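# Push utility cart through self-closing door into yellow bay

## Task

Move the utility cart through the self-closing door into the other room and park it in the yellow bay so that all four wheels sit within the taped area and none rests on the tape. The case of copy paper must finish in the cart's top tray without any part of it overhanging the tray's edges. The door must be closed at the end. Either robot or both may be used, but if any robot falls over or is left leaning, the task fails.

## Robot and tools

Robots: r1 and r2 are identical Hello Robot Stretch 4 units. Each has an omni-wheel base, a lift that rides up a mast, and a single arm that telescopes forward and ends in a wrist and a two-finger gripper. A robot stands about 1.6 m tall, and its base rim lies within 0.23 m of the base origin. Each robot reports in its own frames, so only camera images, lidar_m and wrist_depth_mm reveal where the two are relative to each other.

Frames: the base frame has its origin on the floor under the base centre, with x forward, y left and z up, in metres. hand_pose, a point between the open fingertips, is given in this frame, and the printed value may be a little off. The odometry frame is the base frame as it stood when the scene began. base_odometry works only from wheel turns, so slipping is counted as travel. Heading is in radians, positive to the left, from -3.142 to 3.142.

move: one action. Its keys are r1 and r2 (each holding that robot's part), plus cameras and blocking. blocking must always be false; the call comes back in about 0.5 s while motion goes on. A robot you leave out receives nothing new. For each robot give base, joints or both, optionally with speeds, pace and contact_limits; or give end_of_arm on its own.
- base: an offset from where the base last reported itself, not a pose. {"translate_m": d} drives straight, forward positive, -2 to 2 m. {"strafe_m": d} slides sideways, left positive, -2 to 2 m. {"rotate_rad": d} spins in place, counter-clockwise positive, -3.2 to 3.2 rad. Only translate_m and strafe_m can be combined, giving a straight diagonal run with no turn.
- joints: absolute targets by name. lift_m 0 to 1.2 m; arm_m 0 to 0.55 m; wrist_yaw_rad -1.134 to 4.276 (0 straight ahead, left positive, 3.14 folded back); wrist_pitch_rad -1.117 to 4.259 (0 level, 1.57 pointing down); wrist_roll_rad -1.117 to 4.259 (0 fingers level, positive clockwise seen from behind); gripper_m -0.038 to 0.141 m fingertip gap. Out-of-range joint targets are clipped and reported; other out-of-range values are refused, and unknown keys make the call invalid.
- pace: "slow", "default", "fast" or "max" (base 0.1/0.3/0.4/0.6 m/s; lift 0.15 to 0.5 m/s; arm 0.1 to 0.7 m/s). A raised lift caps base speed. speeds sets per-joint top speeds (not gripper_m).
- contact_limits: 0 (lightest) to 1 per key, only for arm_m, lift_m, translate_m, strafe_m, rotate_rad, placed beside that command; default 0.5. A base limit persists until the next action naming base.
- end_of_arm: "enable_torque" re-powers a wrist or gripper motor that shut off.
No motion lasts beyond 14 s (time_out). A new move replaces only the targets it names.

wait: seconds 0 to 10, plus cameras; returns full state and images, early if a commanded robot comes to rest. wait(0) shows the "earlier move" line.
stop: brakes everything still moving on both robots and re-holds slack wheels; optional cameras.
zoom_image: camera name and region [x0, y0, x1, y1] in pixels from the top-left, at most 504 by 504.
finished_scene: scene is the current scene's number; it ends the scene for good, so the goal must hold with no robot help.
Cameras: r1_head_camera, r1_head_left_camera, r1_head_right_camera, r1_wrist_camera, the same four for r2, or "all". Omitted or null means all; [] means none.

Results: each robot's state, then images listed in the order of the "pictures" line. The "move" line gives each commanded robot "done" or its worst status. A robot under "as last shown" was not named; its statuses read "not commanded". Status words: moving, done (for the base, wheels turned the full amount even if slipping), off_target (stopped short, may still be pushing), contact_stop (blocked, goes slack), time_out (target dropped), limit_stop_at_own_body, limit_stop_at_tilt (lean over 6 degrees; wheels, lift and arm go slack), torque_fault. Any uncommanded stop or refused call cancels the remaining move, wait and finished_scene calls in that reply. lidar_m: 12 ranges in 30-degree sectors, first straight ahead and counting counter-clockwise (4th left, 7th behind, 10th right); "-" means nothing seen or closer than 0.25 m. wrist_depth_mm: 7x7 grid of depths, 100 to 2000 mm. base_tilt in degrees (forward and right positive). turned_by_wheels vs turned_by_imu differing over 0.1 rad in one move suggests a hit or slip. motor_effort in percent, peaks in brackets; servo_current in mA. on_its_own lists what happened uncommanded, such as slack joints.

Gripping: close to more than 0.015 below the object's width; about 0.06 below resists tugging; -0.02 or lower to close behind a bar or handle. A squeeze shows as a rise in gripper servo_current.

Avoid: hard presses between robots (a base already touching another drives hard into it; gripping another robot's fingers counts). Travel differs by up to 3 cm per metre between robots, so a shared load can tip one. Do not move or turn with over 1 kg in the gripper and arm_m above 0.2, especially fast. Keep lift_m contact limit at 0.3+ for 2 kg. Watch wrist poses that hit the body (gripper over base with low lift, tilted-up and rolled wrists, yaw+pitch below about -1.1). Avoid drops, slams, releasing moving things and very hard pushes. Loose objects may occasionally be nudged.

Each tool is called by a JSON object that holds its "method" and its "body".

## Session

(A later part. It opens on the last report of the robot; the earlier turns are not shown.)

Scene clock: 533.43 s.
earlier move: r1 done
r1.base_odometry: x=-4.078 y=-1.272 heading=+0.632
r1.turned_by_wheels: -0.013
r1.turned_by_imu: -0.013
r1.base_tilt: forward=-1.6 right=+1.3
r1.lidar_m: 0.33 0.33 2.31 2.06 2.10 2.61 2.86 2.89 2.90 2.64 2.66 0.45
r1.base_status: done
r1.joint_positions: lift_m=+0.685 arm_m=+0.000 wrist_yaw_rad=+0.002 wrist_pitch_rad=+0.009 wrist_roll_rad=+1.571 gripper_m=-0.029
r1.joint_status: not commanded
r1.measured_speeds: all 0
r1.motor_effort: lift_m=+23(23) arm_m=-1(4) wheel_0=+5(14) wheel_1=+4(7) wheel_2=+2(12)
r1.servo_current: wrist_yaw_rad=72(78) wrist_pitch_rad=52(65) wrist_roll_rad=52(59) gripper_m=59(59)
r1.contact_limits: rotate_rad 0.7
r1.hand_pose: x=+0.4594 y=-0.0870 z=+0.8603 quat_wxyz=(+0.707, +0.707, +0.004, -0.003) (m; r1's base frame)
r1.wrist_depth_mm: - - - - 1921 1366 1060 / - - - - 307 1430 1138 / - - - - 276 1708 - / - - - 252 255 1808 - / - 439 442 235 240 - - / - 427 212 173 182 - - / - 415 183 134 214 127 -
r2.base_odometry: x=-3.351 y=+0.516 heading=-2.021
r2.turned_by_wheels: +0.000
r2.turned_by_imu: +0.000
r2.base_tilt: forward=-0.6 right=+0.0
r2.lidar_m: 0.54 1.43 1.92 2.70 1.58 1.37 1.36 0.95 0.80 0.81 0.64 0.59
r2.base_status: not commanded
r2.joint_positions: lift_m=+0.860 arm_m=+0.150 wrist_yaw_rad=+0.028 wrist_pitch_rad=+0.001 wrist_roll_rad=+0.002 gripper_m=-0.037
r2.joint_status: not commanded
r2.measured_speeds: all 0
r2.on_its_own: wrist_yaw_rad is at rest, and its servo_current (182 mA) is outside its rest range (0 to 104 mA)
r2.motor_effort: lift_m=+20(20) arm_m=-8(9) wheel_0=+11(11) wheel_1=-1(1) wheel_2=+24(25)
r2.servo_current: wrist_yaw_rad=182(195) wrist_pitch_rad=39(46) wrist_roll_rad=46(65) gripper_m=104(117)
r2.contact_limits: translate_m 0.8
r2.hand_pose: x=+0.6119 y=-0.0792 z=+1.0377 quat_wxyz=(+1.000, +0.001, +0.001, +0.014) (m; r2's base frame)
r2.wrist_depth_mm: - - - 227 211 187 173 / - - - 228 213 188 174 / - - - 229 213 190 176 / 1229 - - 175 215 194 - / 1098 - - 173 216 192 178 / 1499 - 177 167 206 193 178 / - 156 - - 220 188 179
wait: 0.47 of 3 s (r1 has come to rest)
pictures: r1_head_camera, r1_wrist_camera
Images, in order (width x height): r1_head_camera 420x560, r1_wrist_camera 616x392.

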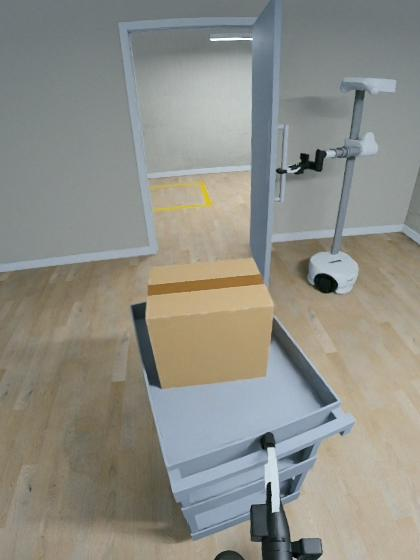

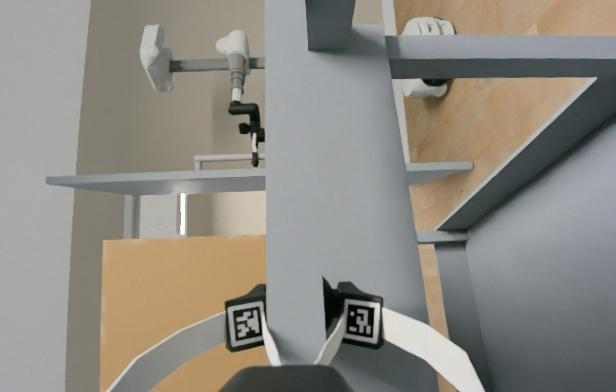

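{"method": "move", "body": {"blocking": false, "r1": {"base":{"strafe_m":0.19},"pace":"slow","contact_limits":{"strafe_m":0.7}}, "cameras": []}}

{"method": "wait", "body": {"seconds": 5, "cameras": ["r1_head_camera","r1_wrist_camera","r1_head_right_camera"]}}

Scene clock: 540.80 s.
move: r1 moving
r1.base_odometry: x=-4.086 y=-1.261 heading=+0.631
r1.turned_by_wheels: +0.000
r1.turned_by_imu: -0.001
r1.base_tilt: forward=-1.6 right=+1.3
r1.lidar_m: 0.33 0.31 2.29 2.05 2.08 2.56 2.85 2.90 2.92 2.65 2.68 0.43
r1.base_status: strafe_m moving
r1.joint_positions: lift_m=+0.685 arm_m=+0.000 wrist_yaw_rad=-0.002 wrist_pitch_rad=+0.009 wrist_roll_rad=+1.571 gripper_m=-0.029
r1.joint_status: not commanded
r1.measured_speeds: translate_m=+0.000 strafe_m=+0.056 rotate_rad=+0.001 lift_m=+0.000 arm_m=+0.000 wrist_yaw_rad=-0.015 wrist_pitch_rad=+0.000 wrist_roll_rad=+0.000
r1.motor_effort: lift_m=+23(23) arm_m=+4(4) wheel_0=-11(11) wheel_1=+6(8) wheel_2=-1(1)
r1.servo_current: wrist_yaw_rad=52(59) wrist_pitch_rad=52(59) wrist_roll_rad=59(72) gripper_m=59(59)
r1.contact_limits: strafe_m 0.7
r1.hand_pose: x=+0.4591 y=-0.0880 z=+0.8603 quat_wxyz=(+0.707, +0.707, +0.002, -0.004) (m; r1's base frame)
r1.wrist_depth_mm: - - - - 1921 1366 1060 / - - - - 314 1464 1138 / - - - - 277 1661 - / - - - 251 256 1863 - / - 442 445 236 239 - - / - 433 187 173 181 - - / - 415 413 130 213 127 -
r2.base_odometry: x=-3.351 y=+0.516 heading=-2.021
r2.turned_by_wheels: +0.000
r2.turned_by_imu: +0.000
r2.base_tilt: forward=-0.6 right=+0.0
r2.lidar_m: 0.56 1.47 1.91 2.68 1.60 1.37 1.38 0.95 0.81 0.84 0.64 0.59
r2.base_status: not commanded
r2.joint_positions: lift_m=+0.860 arm_m=+0.150 wrist_yaw_rad=+0.028 wrist_pitch_rad=+0.001 wrist_roll_rad=+0.002 gripper_m=-0.037
r2.joint_status: not commanded
r2.measured_speeds: all 0
r2.motor_effort: lift_m=+20(20) arm_m=-9(9) wheel_0=+10(11) wheel_1=-1(1) wheel_2=+25(25)
r2.servo_current: wrist_yaw_rad=189(195) wrist_pitch_rad=46(46) wrist_roll_rad=46(52) gripper_m=104(111)
r2.contact_limits: translate_m 0.8
r2.hand_pose: x=+0.6119 y=-0.0792 z=+1.0377 quat_wxyz=(+1.000, +0.001, +0.001, +0.014) (m; r2's base frame)
r2.wrist_depth_mm: - - - 226 212 187 173 / - - - 227 212 189 174 / - - - 229 214 191 176 / 1229 - - 175 215 194 - / 1098 - - 173 216 192 178 / 1042 - 178 167 206 193 179 / - 155 - - 218 187 179
pictures: none
No camera images: "cameras" was empty.

Scene clock: 543.33 s.
earlier move: r1 done
r1.base_odometry: x=-4.190 y=-1.119 heading=+0.631
r1.turned_by_wheels: +0.000
r1.turned_by_imu: -0.001
r1.base_tilt: forward=-1.6 right=+1.3
r1.lidar_m: 0.36 0.39 2.08 1.90 1.90 2.36 2.90 2.93 3.11 2.83 2.86 0.42
r1.base_status: done
r1.joint_positions: lift_m=+0.685 arm_m=+0.000 wrist_yaw_rad=-0.005 wrist_pitch_rad=+0.009 wrist_roll_rad=+1.571 gripper_m=-0.029
r1.joint_status: not commanded
r1.measured_speeds: all 0
r1.motor_effort: lift_m=+23(23) arm_m=+4(4) wheel_0=-6(14) wheel_1=+2(8) wheel_2=-3(4)
r1.servo_current: wrist_yaw_rad=46(72) wrist_pitch_rad=59(72) wrist_roll_rad=39(72) gripper_m=46(59)
r1.contact_limits: strafe_m 0.7
r1.hand_pose: x=+0.4588 y=-0.0890 z=+0.8603 quat_wxyz=(+0.707, +0.707, +0.001, -0.005) (m; r1's base frame)
r1.wrist_depth_mm: - - - 247 250 1708 1118 / - - - 243 245 1661 - / - - - 237 240 - - / - 433 436 235 236 - - / - 436 445 172 233 - - / - 442 187 187 181 - - / - 449 455 133 224 127 -
r2.base_odometry: x=-3.351 y=+0.516 heading=-2.021
r2.turned_by_wheels: +0.000
r2.turned_by_imu: +0.000
r2.base_tilt: forward=-0.6 right=+0.0
r2.lidar_m: 0.57 1.46 5.00 2.65 1.58 1.36 1.38 0.93 0.82 0.81 0.63 0.58
r2.base_status: not commanded
r2.joint_positions: lift_m=+0.860 arm_m=+0.150 wrist_yaw_rad=+0.028 wrist_pitch_rad=+0.001 wrist_roll_rad=+0.002 gripper_m=-0.037
r2.joint_status: not commanded
r2.measured_speeds: all 0
r2.on_its_own: wrist_yaw_rad is at rest, and its servo_current (176 mA) is outside its rest range (0 to 104 mA)
r2.motor_effort: lift_m=+20(20) arm_m=-9(9) wheel_0=+10(11) wheel_1=-1(1) wheel_2=+25(25)
r2.servo_current: wrist_yaw_rad=176(195) wrist_pitch_rad=39(46) wrist_roll_rad=59(65) gripper_m=111(117)
r2.contact_limits: translate_m 0.8
r2.hand_pose: x=+0.6119 y=-0.0792 z=+1.0377 quat_wxyz=(+1.000, +0.001, +0.001, +0.014) (m; r2's base frame)
r2.wrist_depth_mm: - - - 225 211 187 173 / - - - 228 212 188 174 / - - - 229 213 190 176 / 1229 - - 175 216 194 - / 1138 1308 - 173 216 192 178 / 1661 - 178 166 206 193 179 / - 156 - - 219 189 179
wait: 2.53 of 5 s (r1 has come to rest)
pictures: r1_head_camera, r1_head_right_camera, r1_wrist_camera
Images, in order (width x height): r1_head_camera 420x560, r1_head_right_camera 420x672, r1_wrist_camera 616x392.

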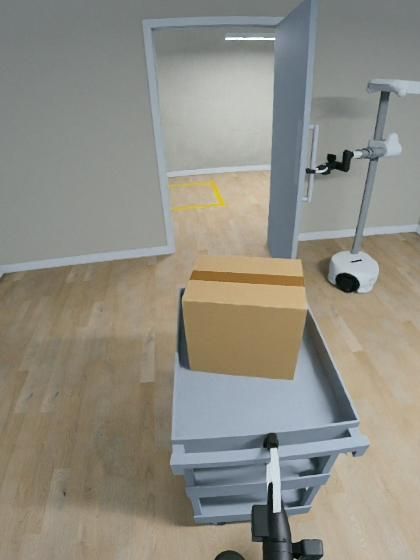

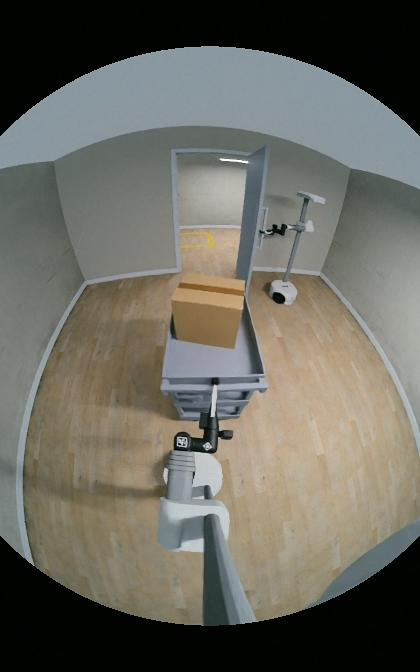

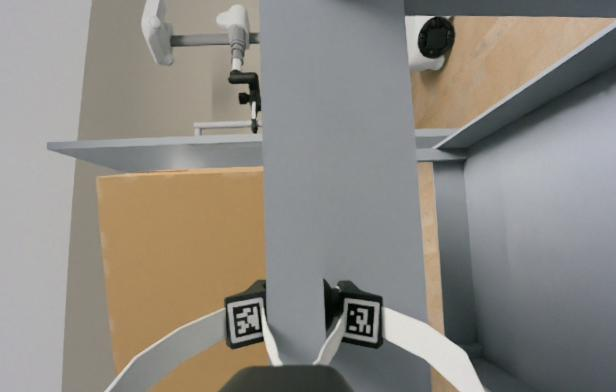

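{"method": "move", "body": {"blocking": false, "r1": {"base":{"strafe_m":-0.13},"pace":"slow","contact_limits":{"strafe_m":0.7}}, "cameras": []}}

{"method": "wait", "body": {"seconds": 4, "cameras": []}}

{"method": "move", "body": {"blocking": false, "r1": {"base":{"rotate_rad":0.11},"pace":"slow","contact_limits":{"rotate_rad":0.7}}, "cameras": []}}

{"method": "wait", "body": {"seconds": 3, "cameras": []}}

{"method": "move", "body": {"blocking": false, "r1": {"base":{"translate_m":0.4},"pace":"slow","contact_limits":{"translate_m":0.7}}, "cameras": []}}

{"method": "wait", "body": {"seconds": 7, "cameras": ["r1_head_camera","r1_wrist_camera","r1_head_right_camera"]}}

Scene clock: 578.63 s.
move: r1 moving
r1.base_odometry: x=-4.182 y=-1.131 heading=+0.631
r1.turned_by_wheels: +0.000
r1.turned_by_imu: +0.000
r1.base_tilt: forward=-1.6 right=+1.3
r1.lidar_m: 0.36 0.36 2.11 1.92 1.93 2.36 2.90 2.92 3.09 2.81 2.84 0.43
r1.base_status: strafe_m moving
r1.joint_positions: lift_m=+0.685 arm_m=+0.000 wrist_yaw_rad=-0.003 wrist_pitch_rad=+0.009 wrist_roll_rad=+1.571 gripper_m=-0.029
r1.joint_status: not commanded
r1.measured_speeds: translate_m=+0.001 strafe_m=-0.057 rotate_rad=-0.004 lift_m=+0.000 arm_m=+0.000 wrist_yaw_rad=+0.002 wrist_pitch_rad=+0.000 wrist_roll_rad=+0.000
r1.motor_effort: lift_m=+23(23) arm_m=+4(4) wheel_0=+7(10) wheel_1=-4(7) wheel_2=-1(3)
r1.servo_current: wrist_yaw_rad=52(65) wrist_pitch_rad=52(65) wrist_roll_rad=59(59) gripper_m=46(59)
r1.contact_limits: strafe_m 0.7
r1.hand_pose: x=+0.4590 y=-0.0882 z=+0.8603 quat_wxyz=(+0.707, +0.707, +0.002, -0.004) (m; r1's base frame)
r1.wrist_depth_mm: - - - 245 248 1464 1138 / - - - 241 242 1708 - / - - - 238 240 - - / - 433 436 234 236 - - / - 439 439 172 233 - - / - 445 207 185 183 - - / - 455 455 - 225 127 -
r2.base_odometry: x=-3.351 y=+0.516 heading=-2.021
r2.turned_by_wheels: +0.000
r2.turned_by_imu: +0.000
r2.base_tilt: forward=-0.6 right=+0.0
r2.lidar_m: 0.54 1.47 4.98 2.65 1.57 1.38 1.36 0.95 0.81 0.83 0.63 0.58
r2.base_status: not commanded
r2.joint_positions: lift_m=+0.860 arm_m=+0.150 wrist_yaw_rad=+0.028 wrist_pitch_rad=+0.001 wrist_roll_rad=+0.002 gripper_m=-0.037
r2.joint_status: not commanded
r2.measured_speeds: all 0
r2.motor_effort: lift_m=+20(20) arm_m=-9(9) wheel_0=+10(11) wheel_1=-1(1) wheel_2=+25(25)
r2.servo_current: wrist_yaw_rad=176(189) wrist_pitch_rad=39(46) wrist_roll_rad=39(59) gripper_m=111(111)
r2.contact_limits: translate_m 0.8
r2.hand_pose: x=+0.6119 y=-0.0792 z=+1.0377 quat_wxyz=(+1.000, +0.001, +0.001, +0.014) (m; r2's base frame)
r2.wrist_depth_mm: - - - 225 211 187 173 / - - - 228 212 188 174 / - - - 229 214 190 176 / 1205 - - 175 216 193 - / 1138 1281 - 173 216 192 178 / 1618 - 178 167 206 193 178 / - 155 - - 220 188 179
pictures: none
No camera images: "cameras" was empty.

Scene clock: 580.60 s.
earlier move: r1 done
r1.base_odometry: x=-4.113 y=-1.224 heading=+0.632
r1.turned_by_wheels: +0.000
r1.turned_by_imu: +0.000
r1.base_tilt: forward=-1.6 right=+1.2
r1.lidar_m: 0.36 0.36 2.23 2.01 2.05 2.54 2.87 2.91 2.97 2.69 2.70 0.46
r1.base_status: done
r1.joint_positions: lift_m=+0.685 arm_m=+0.000 wrist_yaw_rad=+0.003 wrist_pitch_rad=+0.009 wrist_roll_rad=+1.571 gripper_m=-0.029
r1.joint_status: not commanded
r1.measured_speeds: all 0
r1.motor_effort: lift_m=+23(23) arm_m=+4(4) wheel_0=+8(12) wheel_1=+0(7) wheel_2=+1(3)
r1.servo_current: wrist_yaw_rad=46(78) wrist_pitch_rad=52(65) wrist_roll_rad=46(72) gripper_m=52(59)
r1.contact_limits: strafe_m 0.7
r1.hand_pose: x=+0.4595 y=-0.0867 z=+0.8603 quat_wxyz=(+0.707, +0.707, +0.004, -0.002) (m; r1's base frame)
r1.wrist_depth_mm: - - - - 278 285 297 / - - - 256 262 1708 1182 / - - - 249 252 1863 - / - - - 240 243 - - / - 439 439 176 236 - - / - 436 436 183 228 - - / - 433 183 - 221 126 -
r2.base_odometry: x=-3.351 y=+0.516 heading=-2.021
r2.turned_by_wheels: +0.000
r2.turned_by_imu: +0.000
r2.base_tilt: forward=-0.6 right=+0.0
r2.lidar_m: 0.55 1.46 2.39 2.65 1.55 1.39 1.39 0.94 0.82 0.81 0.64 0.58
r2.base_status: not commanded
r2.joint_positions: lift_m=+0.860 arm_m=+0.150 wrist_yaw_rad=+0.028 wrist_pitch_rad=+0.001 wrist_roll_rad=+0.002 gripper_m=-0.037
r2.joint_status: not commanded
r2.measured_speeds: all 0
r2.on_its_own: wrist_yaw_rad is at rest, and its servo_current (176 mA) is outside its rest range (0 to 104 mA)
r2.motor_effort: lift_m=+20(20) arm_m=-9(9) wheel_0=+10(11) wheel_1=-1(1) wheel_2=+25(25)
r2.servo_current: wrist_yaw_rad=176(195) wrist_pitch_rad=39(46) wrist_roll_rad=46(59) gripper_m=104(117)
r2.contact_limits: translate_m 0.8
r2.hand_pose: x=+0.6119 y=-0.0792 z=+1.0377 quat_wxyz=(+1.000, +0.001, +0.001, +0.014) (m; r2's base frame)
r2.wrist_depth_mm: - - - 225 211 187 174 / - - - 227 213 189 174 / - - - 229 214 190 176 / 1205 - - 175 216 194 - / 1118 1308 - 174 216 192 178 / 1430 - 178 166 206 193 178 / - 1160 - - 218 187 179
wait: 1.97 of 4 s (r1 has come to rest)
pictures: none
No camera images: "cameras" was empty.

Scene clock: 581.10 s.
move: r1 moving
r1.base_odometry: x=-4.113 y=-1.224 heading=+0.727
r1.turned_by_wheels: +0.095
r1.turned_by_imu: +0.096
r1.base_tilt: forward=-1.6 right=+1.3
r1.lidar_m: 0.35 0.38 2.15 2.01 2.08 2.74 2.90 2.97 2.87 2.70 2.76 0.42
r1.base_status: rotate_rad moving
r1.joint_positions: lift_m=+0.685 arm_m=+0.000 wrist_yaw_rad=-0.008 wrist_pitch_rad=+0.009 wrist_roll_rad=+1.571 gripper_m=-0.029
r1.joint_status: not commanded
r1.measured_speeds: translate_m=+0.001 strafe_m=+0.001 rotate_rad=+0.178 lift_m=+0.000 arm_m=+0.000 wrist_yaw_rad=-0.001 wrist_pitch_rad=+0.000 wrist_roll_rad=+0.000
r1.motor_effort: lift_m=+23(23) arm_m=+3(4) wheel_0=-9(9) wheel_1=-3(8) wheel_2=-9(9)
r1.servo_current: wrist_yaw_rad=59(59) wrist_pitch_rad=46(59) wrist_roll_rad=26(59) gripper_m=46(52)
r1.contact_limits: rotate_rad 0.7
r1.hand_pose: x=+0.4586 y=-0.0897 z=+0.8603 quat_wxyz=(+0.707, +0.707, +0.000, -0.006) (m; r1's base frame)
r1.wrist_depth_mm: - - - 260 264 297 1098 / - - - 251 256 1708 1182 / - - - 245 247 1808 - / - - 439 237 240 - - / - 436 436 174 233 - - / - 436 187 185 182 - - / - 436 445 - 220 127 -
r2.base_odometry: x=-3.351 y=+0.516 heading=-2.021
r2.turned_by_wheels: +0.000
r2.turned_by_imu: +0.000
r2.base_tilt: forward=-0.6 right=+0.0
r2.lidar_m: 0.54 1.44 2.41 2.69 1.58 1.38 1.39 0.95 0.81 0.81 0.61 0.58
r2.base_status: not commanded
r2.joint_positions: lift_m=+0.860 arm_m=+0.150 wrist_yaw_rad=+0.028 wrist_pitch_rad=+0.001 wrist_roll_rad=+0.002 gripper_m=-0.037
r2.joint_status: not commanded
r2.measured_speeds: all 0
r2.motor_effort: lift_m=+20(20) arm_m=-9(9) wheel_0=+10(11) wheel_1=-1(1) wheel_2=+25(25)
r2.servo_current: wrist_yaw_rad=182(189) wrist_pitch_rad=39(39) wrist_roll_rad=46(59) gripper_m=104(111)
r2.contact_limits: translate_m 0.8
r2.hand_pose: x=+0.6119 y=-0.0792 z=+1.0377 quat_wxyz=(+1.000, +0.001, +0.001, +0.014) (m; r2's base frame)
r2.wrist_depth_mm: - - - 225 211 187 173 / - - - 228 212 189 174 / - - - 229 213 190 175 / 1205 - - 175 216 193 - / 1118 1255 - 174 216 192 178 / 1397 - 178 166 206 193 179 / - 1138 - - 219 188 179
pictures: none
No camera images: "cameras" was empty.

Scene clock: 581.57 s.
earlier move: r1 done
r1.base_odometry: x=-4.113 y=-1.224 heading=+0.741
r1.turned_by_wheels: +0.014
r1.turned_by_imu: +0.014
r1.base_tilt: forward=-1.6 right=+1.3
r1.lidar_m: 0.37 0.38 2.11 2.00 2.08 2.74 2.90 2.96 2.86 2.70 2.77 0.44
r1.base_status: done
r1.joint_positions: lift_m=+0.685 arm_m=+0.000 wrist_yaw_rad=-0.003 wrist_pitch_rad=+0.009 wrist_roll_rad=+1.571 gripper_m=-0.029
r1.joint_status: not commanded
r1.measured_speeds: all 0
r1.motor_effort: lift_m=+23(23) arm_m=-4(4) wheel_0=-6(10) wheel_1=-3(8) wheel_2=+0(9)
r1.servo_current: wrist_yaw_rad=52(65) wrist_pitch_rad=59(59) wrist_roll_rad=52(65) gripper_m=46(52)
r1.contact_limits: rotate_rad 0.7
r1.hand_pose: x=+0.4591 y=-0.0882 z=+0.8603 quat_wxyz=(+0.707, +0.707, +0.002, -0.004) (m; r1's base frame)
r1.wrist_depth_mm: - - - 246 247 1618 1182 / - - - 242 242 1661 - / - - - 237 238 - - / - 433 436 236 236 - - / - 439 445 173 233 - - / - 445 207 185 180 - - / - 449 459 129 225 127 -
r2.base_odometry: x=-3.351 y=+0.516 heading=-2.021
r2.turned_by_wheels: +0.000
r2.turned_by_imu: +0.000
r2.base_tilt: forward=-0.7 right=+0.1
r2.lidar_m: 0.53 1.43 2.40 2.64 1.55 1.38 1.35 0.97 0.82 0.82 0.63 0.58
r2.base_status: not commanded
r2.joint_positions: lift_m=+0.860 arm_m=+0.150 wrist_yaw_rad=+0.028 wrist_pitch_rad=+0.001 wrist_roll_rad=+0.002 gripper_m=-0.037
r2.joint_status: not commanded
r2.measured_speeds: all 0
r2.on_its_own: wrist_yaw_rad is at rest, and its servo_current (176 mA) is outside its rest range (0 to 104 mA)
r2.motor_effort: lift_m=+20(20) arm_m=-9(9) wheel_0=+11(11) wheel_1=-1(1) wheel_2=+24(25)
r2.servo_current: wrist_yaw_rad=176(195) wrist_pitch_rad=39(39) wrist_roll_rad=52(59) gripper_m=111(117)
r2.contact_limits: translate_m 0.8
r2.hand_pose: x=+0.6119 y=-0.0792 z=+1.0377 quat_wxyz=(+1.000, +0.001, +0.001, +0.014) (m; r2's base frame)
r2.wrist_depth_mm: - - - 225 211 187 173 / - - - 227 213 189 175 / - - - 229 214 190 177 / 1182 - - 175 216 194 - / 1118 1308 - 173 216 192 178 / 1397 - 178 167 206 193 179 / - 156 - - 219 189 179
wait: 0.47 of 3 s (r1 has come to rest)
pictures: none
No camera images: "cameras" was empty.

Scene clock: 582.07 s.
move: r1 moving
r1.base_odometry: x=-4.104 y=-1.216 heading=+0.741
r1.turned_by_wheels: +0.000
r1.turned_by_imu: +0.000
r1.base_tilt: forward=-1.6 right=+1.3
r1.lidar_m: 0.36 0.39 2.15 2.02 2.08 2.77 2.90 2.98 2.83 2.68 2.79 0.43
r1.base_status: translate_m moving
r1.joint_positions: lift_m=+0.685 arm_m=+0.000 wrist_yaw_rad=-0.003 wrist_pitch_rad=+0.009 wrist_roll_rad=+1.571 gripper_m=-0.029
r1.joint_status: not commanded
r1.measured_speeds: translate_m=+0.049 strafe_m=+0.000 rotate_rad=-0.001 lift_m=+0.000 arm_m=+0.000 wrist_yaw_rad=+0.000 wrist_pitch_rad=+0.000 wrist_roll_rad=+0.000
r1.motor_effort: lift_m=+23(23) arm_m=+2(4) wheel_0=+7(7) wheel_1=+5(6) wheel_2=-11(11)
r1.servo_current: wrist_yaw_rad=65(65) wrist_pitch_rad=52(59) wrist_roll_rad=59(65) gripper_m=46(59)
r1.contact_limits: translate_m 0.7
r1.hand_pose: x=+0.4590 y=-0.0882 z=+0.8603 quat_wxyz=(+0.707, +0.707, +0.002, -0.004) (m; r1's base frame)
r1.wrist_depth_mm: - - - 251 253 1430 1138 / - - - 245 247 1661 - / - - - 240 242 1863 - / - 433 433 236 236 - - / - 436 436 173 233 - - / - 445 209 170 182 - - / - 445 452 134 224 127 -
r2.base_odometry: x=-3.351 y=+0.516 heading=-2.021
r2.turned_by_wheels: +0.000
r2.turned_by_imu: +0.000
r2.base_tilt: forward=-0.6 right=+0.0
r2.lidar_m: 0.54 1.45 2.38 2.68 1.59 1.36 1.38 0.93 0.81 0.82 0.62 0.60
r2.base_status: not commanded
r2.joint_positions: lift_m=+0.860 arm_m=+0.150 wrist_yaw_rad=+0.028 wrist_pitch_rad=+0.001 wrist_roll_rad=+0.002 gripper_m=-0.037
r2.joint_status: not commanded
r2.measured_speeds: all 0
r2.motor_effort: lift_m=+20(20) arm_m=-8(9) wheel_0=+11(11) wheel_1=-1(1) wheel_2=+25(25)
r2.servo_current: wrist_yaw_rad=182(189) wrist_pitch_rad=39(46) wrist_roll_rad=39(65) gripper_m=111(117)
r2.contact_limits: translate_m 0.8
r2.hand_pose: x=+0.6119 y=-0.0792 z=+1.0377 quat_wxyz=(+1.000, +0.001, +0.001, +0.014) (m; r2's base frame)
r2.wrist_depth_mm: - - - 224 211 187 173 / - - - 229 212 188 175 / - - - 229 215 191 176 / 1182 - - 175 216 194 - / 1118 1308 - 173 216 191 178 / 1397 - 178 167 206 193 179 / - 156 - - 219 187 179
pictures: none
No camera images: "cameras" was empty.

Scene clock: 586.87 s.
earlier move: r1 done
r1.base_odometry: x=-3.818 y=-0.954 heading=+0.742
r1.turned_by_wheels: +0.001
r1.turned_by_imu: +0.001
r1.base_tilt: forward=-1.6 right=+1.3
r1.lidar_m: 0.35 0.37 2.14 2.05 2.12 2.82 3.33 3.39 2.86 2.69 2.77 0.44
r1.base_status: done
r1.joint_positions: lift_m=+0.685 arm_m=+0.000 wrist_yaw_rad=+0.000 wrist_pitch_rad=+0.009 wrist_roll_rad=+1.571 gripper_m=-0.029
r1.joint_status: not commanded
r1.measured_speeds: all 0
r1.motor_effort: lift_m=+23(23) arm_m=+4(4) wheel_0=+7(11) wheel_1=+4(7) wheel_2=-1(11)
r1.servo_current: wrist_yaw_rad=39(65) wrist_pitch_rad=52(65) wrist_roll_rad=52(65) gripper_m=59(59)
r1.contact_limits: translate_m 0.7
r1.hand_pose: x=+0.4593 y=-0.0873 z=+0.8603 quat_wxyz=(+0.707, +0.707, +0.003, -0.003) (m; r1's base frame)
r1.wrist_depth_mm: - - - 258 262 291 1042 / - - - 251 253 1537 1182 / - - - 243 247 1808 - / - - 439 237 241 - - / - 439 442 175 235 - - / - 439 439 184 184 - - / - 439 183 - 223 126 -
r2.base_odometry: x=-3.351 y=+0.516 heading=-2.021
r2.turned_by_wheels: +0.000
r2.turned_by_imu: +0.001
r2.base_tilt: forward=-0.7 right=+0.0
r2.lidar_m: 0.53 1.26 5.01 2.67 1.58 1.37 1.38 0.95 0.82 0.83 0.64 0.58
r2.base_status: not commanded
r2.joint_positions: lift_m=+0.860 arm_m=+0.150 wrist_yaw_rad=+0.028 wrist_pitch_rad=+0.001 wrist_roll_rad=+0.002 gripper_m=-0.037
r2.joint_status: not commanded
r2.measured_speeds: all 0
r2.on_its_own: wrist_yaw_rad is at rest, and its servo_current (182 mA) is outside its rest range (0 to 104 mA)
r2.motor_effort: lift_m=+20(20) arm_m=-9(9) wheel_0=+10(11) wheel_1=-1(1) wheel_2=+24(25)
r2.servo_current: wrist_yaw_rad=182(202) wrist_pitch_rad=39(46) wrist_roll_rad=39(65) gripper_m=104(117)
r2.contact_limits: translate_m 0.8
r2.hand_pose: x=+0.6119 y=-0.0792 z=+1.0377 quat_wxyz=(+1.000, +0.001, +0.001, +0.014) (m; r2's base frame)
r2.wrist_depth_mm: - - - 225 211 187 174 / - - - 228 213 188 174 / - - - 229 213 191 176 / - 1060 1182 174 216 194 - / 1397 1008 1098 173 216 192 178 / - 162 178 167 207 193 178 / 1229 139 - - 218 189 179
wait: 4.80 of 7 s (r1 has come to rest)
pictures: r1_head_camera, r1_head_right_camera, r1_wrist_camera
Images, in order (width x height): r1_head_camera 420x560, r1_head_right_camera 420x672, r1_wrist_camera 616x392.

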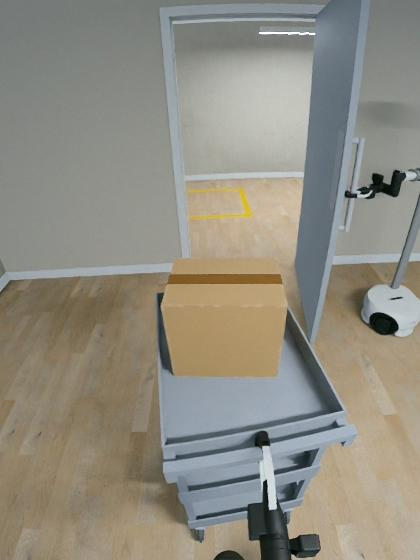

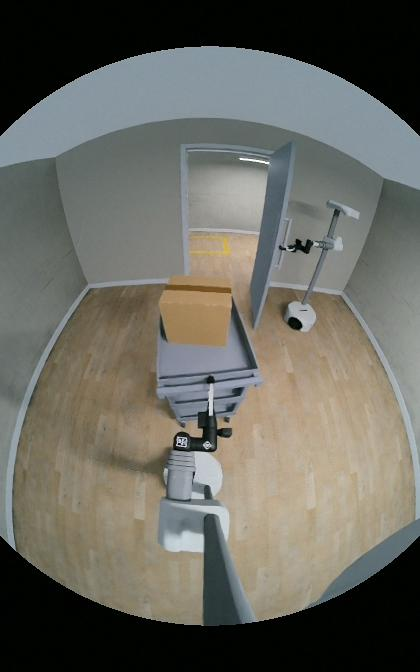

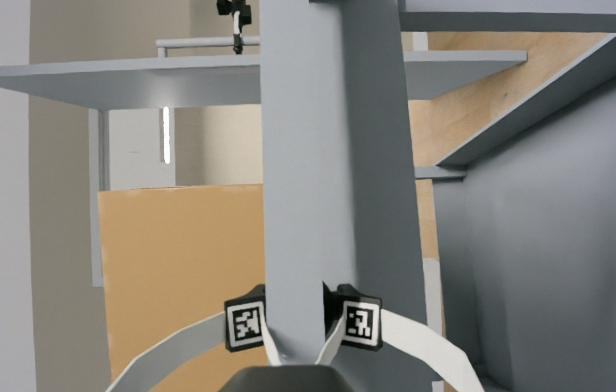

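{"method": "move", "body": {"blocking": false, "r1": {"base":{"strafe_m":0.09},"pace":"slow","contact_limits":{"strafe_m":0.7}}, "cameras": []}}

{"method": "wait", "body": {"seconds": 3, "cameras": ["r1_head_camera"]}}

Scene clock: 609.53 s.
move: r1 moving
r1.base_odometry: x=-3.828 y=-0.943 heading=+0.742
r1.turned_by_wheels: +0.000
r1.turned_by_imu: +0.000
r1.base_tilt: forward=-1.5 right=+1.3
r1.lidar_m: 0.36 0.36 2.12 2.03 2.11 2.77 3.31 3.38 2.85 2.71 2.78 0.47
r1.base_status: strafe_m moving
r1.joint_positions: lift_m=+0.685 arm_m=+0.000 wrist_yaw_rad=+0.000 wrist_pitch_rad=+0.009 wrist_roll_rad=+1.571 gripper_m=-0.029
r1.joint_status: not commanded
r1.measured_speeds: translate_m=+0.000 strafe_m=+0.056 rotate_rad=+0.000 lift_m=+0.000 arm_m=+0.000 wrist_yaw_rad=+0.000 wrist_pitch_rad=+0.000 wrist_roll_rad=+0.000
r1.motor_effort: lift_m=+23(23) arm_m=+2(4) wheel_0=-8(11) wheel_1=+6(8) wheel_2=+0(1)
r1.servo_current: wrist_yaw_rad=46(52) wrist_pitch_rad=59(59) wrist_roll_rad=59(65) gripper_m=52(52)
r1.contact_limits: strafe_m 0.7
r1.hand_pose: x=+0.4593 y=-0.0873 z=+0.8603 quat_wxyz=(+0.707, +0.707, +0.003, -0.003) (m; r1's base frame)
r1.wrist_depth_mm: - - - 262 265 293 1098 / - - - 254 255 1537 1182 / - - - 246 248 1808 - / - - 439 239 241 - - / - 439 436 175 235 - - / - 442 206 184 182 - - / - 442 442 129 222 135 -
r2.base_odometry: x=-3.351 y=+0.516 heading=-2.021
r2.turned_by_wheels: +0.000
r2.turned_by_imu: +0.000
r2.base_tilt: forward=-0.6 right=+0.1
r2.lidar_m: 0.56 1.26 4.99 2.68 1.57 1.36 1.38 0.98 0.82 0.82 0.65 0.57
r2.base_status: not commanded
r2.joint_positions: lift_m=+0.860 arm_m=+0.150 wrist_yaw_rad=+0.028 wrist_pitch_rad=+0.001 wrist_roll_rad=+0.002 gripper_m=-0.037
r2.joint_status: not commanded
r2.measured_speeds: all 0
r2.motor_effort: lift_m=+20(20) arm_m=-9(9) wheel_0=+10(11) wheel_1=+0(1) wheel_2=+25(25)
r2.servo_current: wrist_yaw_rad=189(195) wrist_pitch_rad=39(46) wrist_roll_rad=46(52) gripper_m=117(117)
r2.contact_limits: translate_m 0.8
r2.hand_pose: x=+0.6119 y=-0.0792 z=+1.0377 quat_wxyz=(+1.000, +0.001, +0.001, +0.014) (m; r2's base frame)
r2.wrist_depth_mm: - - - 225 211 187 173 / - - - 227 213 189 175 / - - - 229 214 191 176 / - 1042 1182 174 216 194 - / 1397 991 1078 173 216 193 178 / - 161 178 167 206 193 179 / 1255 139 - - 219 187 179
pictures: none
No camera images: "cameras" was empty.

Scene clock: 611.10 s.
earlier move: r1 done
r1.base_odometry: x=-3.879 y=-0.888 heading=+0.741
r1.turned_by_wheels: +0.000
r1.turned_by_imu: +0.000
r1.base_tilt: forward=-1.6 right=+1.3
r1.lidar_m: 0.36 0.39 2.05 1.95 2.00 2.66 3.31 3.38 2.94 2.76 2.83 0.43
r1.base_status: done
r1.joint_positions: lift_m=+0.685 arm_m=+0.000 wrist_yaw_rad=-0.006 wrist_pitch_rad=+0.009 wrist_roll_rad=+1.571 gripper_m=-0.029
r1.joint_status: not commanded
r1.measured_speeds: all 0
r1.motor_effort: lift_m=+23(23) arm_m=-4(4) wheel_0=-6(13) wheel_1=+1(8) wheel_2=-1(5)
r1.servo_current: wrist_yaw_rad=78(78) wrist_pitch_rad=52(59) wrist_roll_rad=52(72) gripper_m=46(59)
r1.contact_limits: strafe_m 0.7
r1.hand_pose: x=+0.4588 y=-0.0890 z=+0.8603 quat_wxyz=(+0.707, +0.707, +0.001, -0.005) (m; r1's base frame)
r1.wrist_depth_mm: - - - 249 252 1618 1182 / - - - 245 246 1537 - / - - - 239 242 - - / - 436 439 236 237 - - / - 439 439 173 233 - - / - 445 187 186 181 - - / - 449 452 129 224 127 -
r2.base_odometry: x=-3.351 y=+0.516 heading=-2.021
r2.turned_by_wheels: +0.000
r2.turned_by_imu: +0.000
r2.base_tilt: forward=-0.7 right=+0.0
r2.lidar_m: 0.54 1.25 4.98 2.69 1.57 1.37 1.39 0.94 0.82 0.82 0.65 0.59
r2.base_status: not commanded
r2.joint_positions: lift_m=+0.860 arm_m=+0.150 wrist_yaw_rad=+0.028 wrist_pitch_rad=+0.001 wrist_roll_rad=+0.002 gripper_m=-0.037
r2.joint_status: not commanded
r2.measured_speeds: all 0
r2.on_its_own: wrist_yaw_rad is at rest, and its servo_current (182 mA) is outside its rest range (0 to 104 mA)
r2.motor_effort: lift_m=+20(20) arm_m=-9(9) wheel_0=+10(11) wheel_1=-1(1) wheel_2=+25(25)
r2.servo_current: wrist_yaw_rad=182(202) wrist_pitch_rad=39(52) wrist_roll_rad=33(59) gripper_m=104(117)
r2.contact_limits: translate_m 0.8
r2.hand_pose: x=+0.6119 y=-0.0792 z=+1.0377 quat_wxyz=(+1.000, +0.001, +0.001, +0.014) (m; r2's base frame)
r2.wrist_depth_mm: - - - 224 211 187 173 / - - - 228 212 187 174 / - - - 228 214 190 176 / - 1060 1205 175 216 194 - / 1397 1025 1138 173 216 191 178 / 1464 946 177 167 206 193 179 / 1499 139 - - 219 188 179
wait: 1.57 of 3 s (r1 has come to rest)
pictures: r1_head_camera
Images, in order (width x height): r1_head_camera 420x560.

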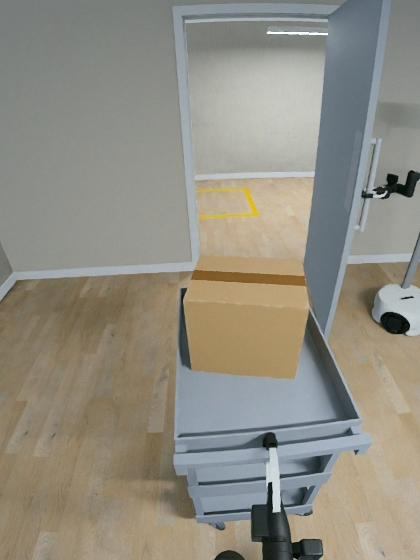

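{"method": "move", "body": {"blocking": false, "r1": {"base":{"strafe_m":0.11},"pace":"slow","contact_limits":{"strafe_m":0.7}}, "cameras": []}}

{"method": "wait", "body": {"seconds": 3, "cameras": []}}

{"method": "move", "body": {"blocking": false, "r1": {"base":{"translate_m":0.35},"pace":"slow","contact_limits":{"translate_m":0.7}}, "cameras": []}}

{"method": "wait", "body": {"seconds": 5, "cameras": ["r1_head_camera"]}}

Scene clock: 628.70 s.
move: r1 moving
r1.base_odometry: x=-3.889 y=-0.877 heading=+0.741
r1.turned_by_wheels: +0.000
r1.turned_by_imu: -0.001
r1.base_tilt: forward=-1.5 right=+1.3
r1.lidar_m: 0.38 0.38 2.04 1.92 1.99 2.65 3.34 3.38 2.96 2.80 2.86 0.43
r1.base_status: strafe_m moving
r1.joint_positions: lift_m=+0.685 arm_m=+0.000 wrist_yaw_rad=-0.006 wrist_pitch_rad=+0.009 wrist_roll_rad=+1.571 gripper_m=-0.029
r1.joint_status: not commanded
r1.measured_speeds: translate_m=-0.001 strafe_m=+0.057 rotate_rad=+0.003 lift_m=+0.000 arm_m=+0.000 wrist_yaw_rad=+0.000 wrist_pitch_rad=+0.000 wrist_roll_rad=+0.000
r1.motor_effort: lift_m=+23(23) arm_m=-4(4) wheel_0=-13(13) wheel_1=+6(7) wheel_2=+0(1)
r1.servo_current: wrist_yaw_rad=59(72) wrist_pitch_rad=52(59) wrist_roll_rad=46(59) gripper_m=52(52)
r1.contact_limits: strafe_m 0.7
r1.hand_pose: x=+0.4588 y=-0.0890 z=+0.8603 quat_wxyz=(+0.707, +0.707, +0.001, -0.005) (m; r1's base frame)
r1.wrist_depth_mm: - - - 246 249 1708 1182 / - - - 242 244 1576 - / - - - 238 240 - - / - 433 436 236 236 - - / - 442 442 173 233 - - / - 449 187 184 181 - - / - 455 459 133 226 127 -
r2.base_odometry: x=-3.351 y=+0.516 heading=-2.021
r2.turned_by_wheels: +0.000
r2.turned_by_imu: +0.000
r2.base_tilt: forward=-0.6 right=+0.0
r2.lidar_m: 0.54 1.26 4.98 2.68 1.57 1.36 1.38 0.96 0.81 0.83 0.62 0.58
r2.base_status: not commanded
r2.joint_positions: lift_m=+0.860 arm_m=+0.150 wrist_yaw_rad=+0.028 wrist_pitch_rad=+0.001 wrist_roll_rad=+0.002 gripper_m=-0.037
r2.joint_status: not commanded
r2.measured_speeds: all 0
r2.motor_effort: lift_m=+20(20) arm_m=-9(9) wheel_0=+10(11) wheel_1=-1(1) wheel_2=+25(25)
r2.servo_current: wrist_yaw_rad=195(202) wrist_pitch_rad=39(46) wrist_roll_rad=52(52) gripper_m=111(117)
r2.contact_limits: translate_m 0.8
r2.hand_pose: x=+0.6119 y=-0.0792 z=+1.0377 quat_wxyz=(+1.000, +0.001, +0.001, +0.014) (m; r2's base frame)
r2.wrist_depth_mm: - - - 225 211 187 173 / - - - 227 212 188 174 / - - - 229 213 190 176 / - 1078 1205 175 215 193 - / 1499 1042 1118 173 216 192 178 / - 931 177 167 207 193 179 / 1576 138 - - 219 189 179
pictures: none
No camera images: "cameras" was empty.

Scene clock: 630.43 s.
earlier move: r1 done
r1.base_odometry: x=-3.953 y=-0.807 heading=+0.741
r1.turned_by_wheels: +0.000
r1.turned_by_imu: +0.000
r1.base_tilt: forward=-1.6 right=+1.3
r1.lidar_m: 0.40 0.41 1.95 1.84 1.90 2.50 3.33 3.39 3.04 2.87 2.96 0.41
r1.base_status: done
r1.joint_positions: lift_m=+0.685 arm_m=+0.000 wrist_yaw_rad=-0.003 wrist_pitch_rad=+0.009 wrist_roll_rad=+1.571 gripper_m=-0.029
r1.joint_status: not commanded
r1.measured_speeds: all 0
r1.motor_effort: lift_m=+23(23) arm_m=-4(4) wheel_0=-7(14) wheel_1=+2(8) wheel_2=+1(2)
r1.servo_current: wrist_yaw_rad=39(72) wrist_pitch_rad=52(59) wrist_roll_rad=39(65) gripper_m=52(59)
r1.contact_limits: strafe_m 0.7
r1.hand_pose: x=+0.4590 y=-0.0884 z=+0.8603 quat_wxyz=(+0.707, +0.707, +0.002, -0.004) (m; r1's base frame)
r1.wrist_depth_mm: - - 1397 222 222 1464 - / - - - 224 225 - - / - 418 424 224 227 - - / - 433 439 166 229 - - / - 452 455 168 229 - - / - 477 206 184 181 - - / - - 492 128 233 136 -
r2.base_odometry: x=-3.351 y=+0.516 heading=-2.021
r2.turned_by_wheels: +0.000
r2.turned_by_imu: +0.000
r2.base_tilt: forward=-0.6 right=+0.0
r2.lidar_m: 0.55 1.24 4.97 2.68 1.59 1.37 1.38 0.94 0.82 0.82 0.65 0.59
r2.base_status: not commanded
r2.joint_positions: lift_m=+0.860 arm_m=+0.150 wrist_yaw_rad=+0.028 wrist_pitch_rad=+0.001 wrist_roll_rad=+0.002 gripper_m=-0.037
r2.joint_status: not commanded
r2.measured_speeds: all 0
r2.on_its_own: wrist_yaw_rad is at rest, and its servo_current (182 mA) is outside its rest range (0 to 104 mA)
r2.motor_effort: lift_m=+20(20) arm_m=-9(9) wheel_0=+10(11) wheel_1=+0(1) wheel_2=+25(25)
r2.servo_current: wrist_yaw_rad=182(202) wrist_pitch_rad=39(46) wrist_roll_rad=39(65) gripper_m=111(117)
r2.contact_limits: translate_m 0.8
r2.hand_pose: x=+0.6119 y=-0.0792 z=+1.0377 quat_wxyz=(+1.000, +0.001, +0.001, +0.014) (m; r2's base frame)
r2.wrist_depth_mm: - - - 225 211 188 173 / - - - 229 212 188 174 / - - - 229 214 190 175 / - - 1182 175 216 194 - / 1618 1060 1098 173 216 191 178 / - 1008 174 167 206 193 178 / - - - - 219 188 179
wait: 1.73 of 3 s (r1 has come to rest)
pictures: none
No camera images: "cameras" was empty.

Scene clock: 630.93 s.
move: r1 moving
r1.base_odometry: x=-3.944 y=-0.798 heading=+0.741
r1.turned_by_wheels: +0.000
r1.turned_by_imu: +0.000
r1.base_tilt: forward=-1.6 right=+1.3
r1.lidar_m: 0.38 0.41 1.95 1.83 1.92 2.47 3.34 3.42 3.03 2.88 2.92 0.43
r1.base_status: translate_m moving
r1.joint_positions: lift_m=+0.685 arm_m=+0.000 wrist_yaw_rad=-0.003 wrist_pitch_rad=+0.009 wrist_roll_rad=+1.571 gripper_m=-0.029
r1.joint_status: not commanded
r1.measured_speeds: translate_m=+0.049 strafe_m=+0.000 rotate_rad=+0.002 lift_m=+0.000 arm_m=+0.000 wrist_yaw_rad=+0.000 wrist_pitch_rad=+0.000 wrist_roll_rad=+0.000
r1.motor_effort: lift_m=+23(23) arm_m=+3(4) wheel_0=+6(7) wheel_1=+4(6) wheel_2=-13(13)
r1.servo_current: wrist_yaw_rad=46(65) wrist_pitch_rad=52(59) wrist_roll_rad=39(52) gripper_m=46(52)
r1.contact_limits: translate_m 0.7
r1.hand_pose: x=+0.4589 y=-0.0884 z=+0.8603 quat_wxyz=(+0.707, +0.707, +0.002, -0.004) (m; r1's base frame)
r1.wrist_depth_mm: - - 1397 220 221 1537 - / - - - 222 223 759 - / - 415 421 224 224 - - / - 430 436 164 227 - - / - 449 452 166 228 - - / - 473 462 168 182 - - / - 488 183 134 230 136 -
r2.base_odometry: x=-3.351 y=+0.516 heading=-2.021
r2.turned_by_wheels: +0.000
r2.turned_by_imu: +0.000
r2.base_tilt: forward=-0.7 right=+0.0
r2.lidar_m: 0.56 1.26 4.97 2.71 1.58 1.36 1.36 0.95 0.79 0.82 0.65 0.59
r2.base_status: not commanded
r2.joint_positions: lift_m=+0.860 arm_m=+0.150 wrist_yaw_rad=+0.028 wrist_pitch_rad=+0.001 wrist_roll_rad=+0.002 gripper_m=-0.037
r2.joint_status: not commanded
r2.measured_speeds: all 0
r2.motor_effort: lift_m=+20(20) arm_m=-9(9) wheel_0=+10(11) wheel_1=+0(1) wheel_2=+25(25)
r2.servo_current: wrist_yaw_rad=189(195) wrist_pitch_rad=39(46) wrist_roll_rad=52(59) gripper_m=111(117)
r2.contact_limits: translate_m 0.8
r2.hand_pose: x=+0.6119 y=-0.0792 z=+1.0377 quat_wxyz=(+1.000, +0.001, +0.001, +0.014) (m; r2's base frame)
r2.wrist_depth_mm: - - - 225 211 188 173 / - - - 229 211 188 174 / - - - 229 214 190 176 / - - 1205 174 215 194 - / 1661 1078 1118 173 216 192 178 / - - 177 166 206 193 179 / - - - - 219 188 179
pictures: none
No camera images: "cameras" was empty.

Scene clock: 635.23 s.
earlier move: r1 done
r1.base_odometry: x=-3.695 y=-0.570 heading=+0.742
r1.turned_by_wheels: +0.001
r1.turned_by_imu: +0.002
r1.base_tilt: forward=-1.6 right=+1.3
r1.lidar_m: 0.38 0.42 1.98 1.86 1.91 2.56 3.71 3.76 3.02 2.87 1.80 0.42
r1.base_status: done
r1.joint_positions: lift_m=+0.685 arm_m=+0.000 wrist_yaw_rad=+0.002 wrist_pitch_rad=+0.009 wrist_roll_rad=+1.571 gripper_m=-0.029
r1.joint_status: not commanded
r1.measured_speeds: all 0
r1.motor_effort: lift_m=+23(23) arm_m=+4(4) wheel_0=+8(13) wheel_1=+2(8) wheel_2=-2(13)
r1.servo_current: wrist_yaw_rad=26(78) wrist_pitch_rad=59(65) wrist_roll_rad=46(72) gripper_m=46(59)
r1.contact_limits: translate_m 0.7
r1.hand_pose: x=+0.4594 y=-0.0869 z=+0.8603 quat_wxyz=(+0.707, +0.707, +0.004, -0.002) (m; r1's base frame)
r1.wrist_depth_mm: - - - 227 229 1537 1182 / 1921 - - 228 229 1661 - / 1921 480 433 227 229 - - / 1808 427 433 228 229 - - / 1863 445 445 168 229 - - / - 459 214 185 185 - - / - 145 184 - 230 135 -
r2.base_odometry: x=-3.351 y=+0.516 heading=-2.021
r2.turned_by_wheels: +0.000
r2.turned_by_imu: +0.001
r2.base_tilt: forward=-0.6 right=+0.0
r2.lidar_m: 0.53 1.38 4.98 2.65 1.57 1.37 1.38 0.94 0.82 0.82 0.64 0.59
r2.base_status: not commanded
r2.joint_positions: lift_m=+0.860 arm_m=+0.150 wrist_yaw_rad=+0.028 wrist_pitch_rad=+0.001 wrist_roll_rad=+0.002 gripper_m=-0.037
r2.joint_status: not commanded
r2.measured_speeds: all 0
r2.on_its_own: wrist_yaw_rad is at rest, and its servo_current (176 mA) is outside its rest range (0 to 104 mA)
r2.motor_effort: lift_m=+20(20) arm_m=-8(9) wheel_0=+10(11) wheel_1=-1(1) wheel_2=+25(25)
r2.servo_current: wrist_yaw_rad=176(202) wrist_pitch_rad=33(46) wrist_roll_rad=39(65) gripper_m=104(117)
r2.contact_limits: translate_m 0.8
r2.hand_pose: x=+0.6119 y=-0.0792 z=+1.0377 quat_wxyz=(+1.000, +0.001, +0.001, +0.014) (m; r2's base frame)
r2.wrist_depth_mm: - - - 225 211 187 173 / - - - 227 212 189 175 / - - - 228 215 190 176 / - - - 175 215 194 - / - 1397 1008 173 217 193 178 / - 1464 174 167 207 193 179 / - 1042 - - 218 188 179
wait: 4.30 of 5 s (r1 has come to rest)
pictures: r1_head_camera
Images, in order (width x height): r1_head_camera 420x560.

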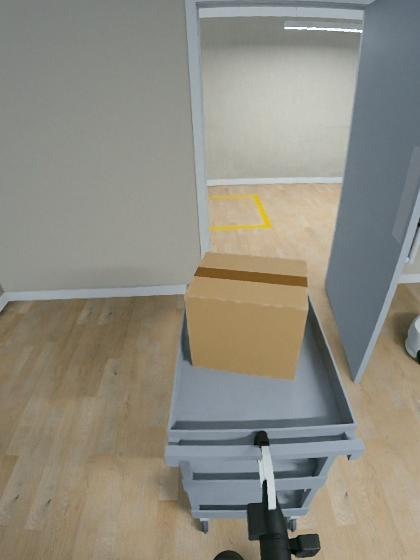

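{"method": "move", "body": {"blocking": false, "r1": {"base":{"strafe_m":-0.2},"pace":"slow","contact_limits":{"strafe_m":0.7}}, "cameras": []}}

{"method": "wait", "body": {"seconds": 4, "cameras": []}}

{"method": "move", "body": {"blocking": false, "r1": {"base":{"translate_m":-0.4},"pace":"slow","contact_limits":{"translate_m":0.7}}, "cameras": []}}

{"method": "wait", "body": {"seconds": 6, "cameras": ["r1_head_camera"]}}

Scene clock: 647.90 s.
move: r1 moving
r1.base_odometry: x=-3.686 y=-0.581 heading=+0.742
r1.turned_by_wheels: +0.001
r1.turned_by_imu: +0.000
r1.base_tilt: forward=-1.6 right=+1.3
r1.lidar_m: 0.38 0.42 1.99 1.85 1.93 2.54 3.71 3.73 3.03 2.85 1.78 0.42
r1.base_status: strafe_m moving
r1.joint_positions: lift_m=+0.685 arm_m=+0.000 wrist_yaw_rad=+0.005 wrist_pitch_rad=+0.009 wrist_roll_rad=+1.571 gripper_m=-0.029
r1.joint_status: not commanded
r1.measured_speeds: translate_m=+0.000 strafe_m=-0.055 rotate_rad=+0.001 lift_m=+0.000 arm_m=+0.000 wrist_yaw_rad=+0.001 wrist_pitch_rad=+0.000 wrist_roll_rad=+0.000
r1.motor_effort: lift_m=+23(23) arm_m=+4(4) wheel_0=+12(14) wheel_1=-6(7) wheel_2=+0(2)
r1.servo_current: wrist_yaw_rad=52(59) wrist_pitch_rad=59(59) wrist_roll_rad=46(59) gripper_m=46(59)
r1.contact_limits: strafe_m 0.7
r1.hand_pose: x=+0.4596 y=-0.0861 z=+0.8603 quat_wxyz=(+0.707, +0.707, +0.005, -0.001) (m; r1's base frame)
r1.wrist_depth_mm: - - - 228 229 1576 1182 / 1863 - - 228 229 1708 - / 1863 521 469 228 229 - - / 1863 430 433 229 229 - - / 1863 442 445 169 230 - - / - 462 455 185 229 - - / - 145 177 131 229 135 -
r2.base_odometry: x=-3.351 y=+0.516 heading=-2.021
r2.turned_by_wheels: +0.000
r2.turned_by_imu: +0.000
r2.base_tilt: forward=-0.6 right=+0.0
r2.lidar_m: 0.54 1.34 4.97 2.68 1.59 1.37 1.38 0.96 0.80 0.83 0.63 0.59
r2.base_status: not commanded
r2.joint_positions: lift_m=+0.860 arm_m=+0.150 wrist_yaw_rad=+0.028 wrist_pitch_rad=+0.001 wrist_roll_rad=+0.002 gripper_m=-0.037
r2.joint_status: not commanded
r2.measured_speeds: all 0
r2.motor_effort: lift_m=+20(20) arm_m=-9(9) wheel_0=+10(11) wheel_1=-1(1) wheel_2=+25(25)
r2.servo_current: wrist_yaw_rad=182(195) wrist_pitch_rad=39(46) wrist_roll_rad=59(59) gripper_m=111(117)
r2.contact_limits: translate_m 0.8
r2.hand_pose: x=+0.6119 y=-0.0792 z=+1.0377 quat_wxyz=(+1.000, +0.001, +0.001, +0.014) (m; r2's base frame)
r2.wrist_depth_mm: - - - 225 211 187 173 / - - - 228 213 189 174 / - - - 229 215 190 176 / - - - 175 216 194 - / - 1464 991 173 216 191 178 / - - 174 166 207 193 179 / - 1042 - - 218 188 179
pictures: none
No camera images: "cameras" was empty.

Scene clock: 650.53 s.
earlier move: r1 done
r1.base_odometry: x=-3.560 y=-0.717 heading=+0.742
r1.turned_by_wheels: +0.000
r1.turned_by_imu: +0.000
r1.base_tilt: forward=-1.6 right=+1.2
r1.lidar_m: 0.34 0.33 2.19 2.06 2.13 2.83 3.69 3.74 2.82 2.66 1.71 0.46
r1.base_status: done
r1.joint_positions: lift_m=+0.685 arm_m=+0.000 wrist_yaw_rad=+0.005 wrist_pitch_rad=+0.009 wrist_roll_rad=+1.571 gripper_m=-0.029
r1.joint_status: not commanded
r1.measured_speeds: all 0
r1.motor_effort: lift_m=+23(23) arm_m=-4(4) wheel_0=+5(14) wheel_1=-3(9) wheel_2=+3(4)
r1.servo_current: wrist_yaw_rad=46(65) wrist_pitch_rad=59(72) wrist_roll_rad=52(65) gripper_m=52(59)
r1.contact_limits: strafe_m 0.7
r1.hand_pose: x=+0.4597 y=-0.0860 z=+0.8603 quat_wxyz=(+0.707, +0.707, +0.005, -0.001) (m; r1's base frame)
r1.wrist_depth_mm: - - - - 300 306 307 / 1921 - - - 279 1537 1182 / 1921 - - - 264 1808 - / 1921 - - 249 254 866 - / 1921 439 442 182 240 - - / - 433 436 176 183 - - / - 424 179 127 220 128 -
r2.base_odometry: x=-3.351 y=+0.516 heading=-2.021
r2.turned_by_wheels: +0.000
r2.turned_by_imu: +0.000
r2.base_tilt: forward=-0.6 right=+0.0
r2.lidar_m: 0.54 1.22 4.99 2.69 1.58 1.37 1.37 0.96 0.81 0.81 0.65 0.58
r2.base_status: not commanded
r2.joint_positions: lift_m=+0.860 arm_m=+0.150 wrist_yaw_rad=+0.028 wrist_pitch_rad=+0.001 wrist_roll_rad=+0.002 gripper_m=-0.037
r2.joint_status: not commanded
r2.measured_speeds: all 0
r2.on_its_own: wrist_yaw_rad is at rest, and its servo_current (176 mA) is outside its rest range (0 to 104 mA)
r2.motor_effort: lift_m=+20(20) arm_m=-9(9) wheel_0=+11(11) wheel_1=+0(1) wheel_2=+24(25)
r2.servo_current: wrist_yaw_rad=176(195) wrist_pitch_rad=39(46) wrist_roll_rad=46(59) gripper_m=111(117)
r2.contact_limits: translate_m 0.8
r2.hand_pose: x=+0.6119 y=-0.0792 z=+1.0377 quat_wxyz=(+1.000, +0.001, +0.001, +0.014) (m; r2's base frame)
r2.wrist_depth_mm: - - - 225 211 187 173 / - - - 227 212 188 174 / - - - 229 213 191 176 / - - 931 175 215 195 - / - 1229 917 173 216 192 178 / - 842 175 166 206 194 178 / - 891 - - 219 188 179
wait: 2.63 of 4 s (r1 has come to rest)
pictures: none
No camera images: "cameras" was empty.

Scene clock: 651.03 s.
move: r1 moving
r1.base_odometry: x=-3.569 y=-0.726 heading=+0.742
r1.turned_by_wheels: +0.000
r1.turned_by_imu: +0.000
r1.base_tilt: forward=-1.5 right=+1.3
r1.lidar_m: 0.34 0.33 2.17 2.04 2.13 2.84 3.66 3.73 2.84 2.68 1.74 0.44
r1.base_status: translate_m moving
r1.joint_positions: lift_m=+0.685 arm_m=+0.000 wrist_yaw_rad=+0.005 wrist_pitch_rad=+0.009 wrist_roll_rad=+1.571 gripper_m=-0.029
r1.joint_status: not commanded
r1.measured_speeds: translate_m=-0.049 strafe_m=+0.000 rotate_rad=-0.002 lift_m=+0.000 arm_m=+0.000 wrist_yaw_rad=+0.000 wrist_pitch_rad=+0.000 wrist_roll_rad=+0.000
r1.motor_effort: lift_m=+23(23) arm_m=-4(4) wheel_0=-2(4) wheel_1=-4(6) wheel_2=+13(13)
r1.servo_current: wrist_yaw_rad=46(72) wrist_pitch_rad=52(59) wrist_roll_rad=59(59) gripper_m=59(59)
r1.contact_limits: translate_m 0.7
r1.hand_pose: x=+0.4597 y=-0.0860 z=+0.8603 quat_wxyz=(+0.707, +0.707, +0.005, -0.001) (m; r1's base frame)
r1.wrist_depth_mm: - - - - 301 306 306 / 1921 - - - 276 1618 1182 / 1921 - - - 264 1808 - / 1863 - - 248 253 - - / 1921 442 442 183 239 - - / - 433 211 175 182 - - / - 427 180 127 218 - -
r2.base_odometry: x=-3.351 y=+0.516 heading=-2.021
r2.turned_by_wheels: +0.000
r2.turned_by_imu: +0.000
r2.base_tilt: forward=-0.6 right=+0.0
r2.lidar_m: 0.53 1.22 4.98 2.68 1.60 1.38 1.38 0.95 0.80 0.82 0.64 0.58
r2.base_status: not commanded
r2.joint_positions: lift_m=+0.860 arm_m=+0.150 wrist_yaw_rad=+0.028 wrist_pitch_rad=+0.001 wrist_roll_rad=+0.002 gripper_m=-0.037
r2.joint_status: not commanded
r2.measured_speeds: all 0
r2.motor_effort: lift_m=+20(20) arm_m=-8(9) wheel_0=+10(11) wheel_1=-1(1) wheel_2=+24(25)
r2.servo_current: wrist_yaw_rad=176(189) wrist_pitch_rad=39(46) wrist_roll_rad=59(59) gripper_m=111(111)
r2.contact_limits: translate_m 0.8
r2.hand_pose: x=+0.6119 y=-0.0792 z=+1.0377 quat_wxyz=(+1.000, +0.001, +0.001, +0.014) (m; r2's base frame)
r2.wrist_depth_mm: - - - 225 211 187 173 / - - - 228 212 188 174 / - - - 229 215 191 176 / - - 931 176 216 193 - / - 1255 917 174 216 192 178 / - 854 175 167 206 194 178 / - 1182 - - 219 188 179
pictures: none
No camera images: "cameras" was empty.

Scene clock: 655.80 s.
earlier move: r1 done
r1.base_odometry: x=-3.855 y=-0.987 heading=+0.742
r1.turned_by_wheels: -0.001
r1.turned_by_imu: -0.002
r1.base_tilt: forward=-1.6 right=+1.3
r1.lidar_m: 0.36 0.35 2.14 2.03 2.11 2.79 3.26 3.32 2.85 2.69 2.75 0.45
r1.base_status: done
r1.joint_positions: lift_m=+0.685 arm_m=+0.000 wrist_yaw_rad=-0.001 wrist_pitch_rad=+0.009 wrist_roll_rad=+1.571 gripper_m=-0.029
r1.joint_status: not commanded
r1.measured_speeds: all 0
r1.motor_effort: lift_m=+23(23) arm_m=-4(4) wheel_0=-6(11) wheel_1=-3(8) wheel_2=+2(14)
r1.servo_current: wrist_yaw_rad=46(72) wrist_pitch_rad=59(65) wrist_roll_rad=39(72) gripper_m=46(59)
r1.contact_limits: translate_m 0.7
r1.hand_pose: x=+0.4592 y=-0.0877 z=+0.8603 quat_wxyz=(+0.707, +0.707, +0.003, -0.003) (m; r1's base frame)
r1.wrist_depth_mm: - - - - 290 298 310 / - - 1464 - 270 1576 1160 / - - - 255 256 1863 - / - - - 243 248 - - / - 439 439 179 237 - - / - 442 187 179 181 - - / - 430 436 128 220 128 -
r2.base_odometry: x=-3.351 y=+0.516 heading=-2.021
r2.turned_by_wheels: +0.000
r2.turned_by_imu: +0.001
r2.base_tilt: forward=-0.6 right=+0.0
r2.lidar_m: 0.56 1.28 5.00 2.69 1.58 1.37 1.37 0.96 0.80 0.83 0.65 0.58
r2.base_status: not commanded
r2.joint_positions: lift_m=+0.860 arm_m=+0.150 wrist_yaw_rad=+0.028 wrist_pitch_rad=+0.001 wrist_roll_rad=+0.002 gripper_m=-0.037
r2.joint_status: not commanded
r2.measured_speeds: all 0
r2.on_its_own: wrist_yaw_rad is at rest, and its servo_current (189 mA) is outside its rest range (0 to 104 mA)
r2.motor_effort: lift_m=+20(20) arm_m=-9(9) wheel_0=+10(11) wheel_1=+0(1) wheel_2=+25(25)
r2.servo_current: wrist_yaw_rad=189(202) wrist_pitch_rad=39(52) wrist_roll_rad=65(65) gripper_m=111(117)
r2.contact_limits: translate_m 0.8
r2.hand_pose: x=+0.6119 y=-0.0792 z=+1.0377 quat_wxyz=(+1.000, +0.001, +0.001, +0.014) (m; r2's base frame)
r2.wrist_depth_mm: - - - 226 211 188 173 / - - - 227 211 189 174 / - - - 229 215 190 175 / - 1078 - 175 215 194 - / 1336 1042 1160 173 216 192 178 / - 866 177 167 206 193 179 / 1281 - - - 219 188 179
wait: 4.77 of 6 s (r1 has come to rest)
pictures: r1_head_camera
Images, in order (width x height): r1_head_camera 420x560.

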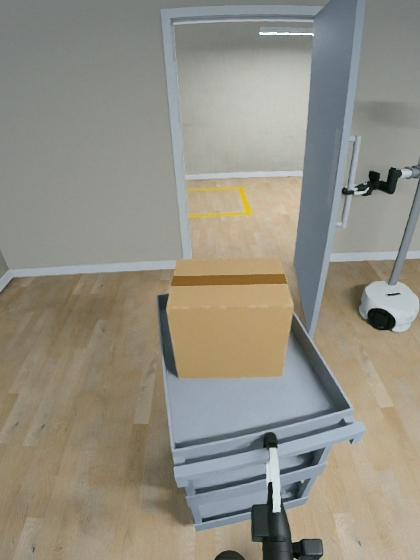

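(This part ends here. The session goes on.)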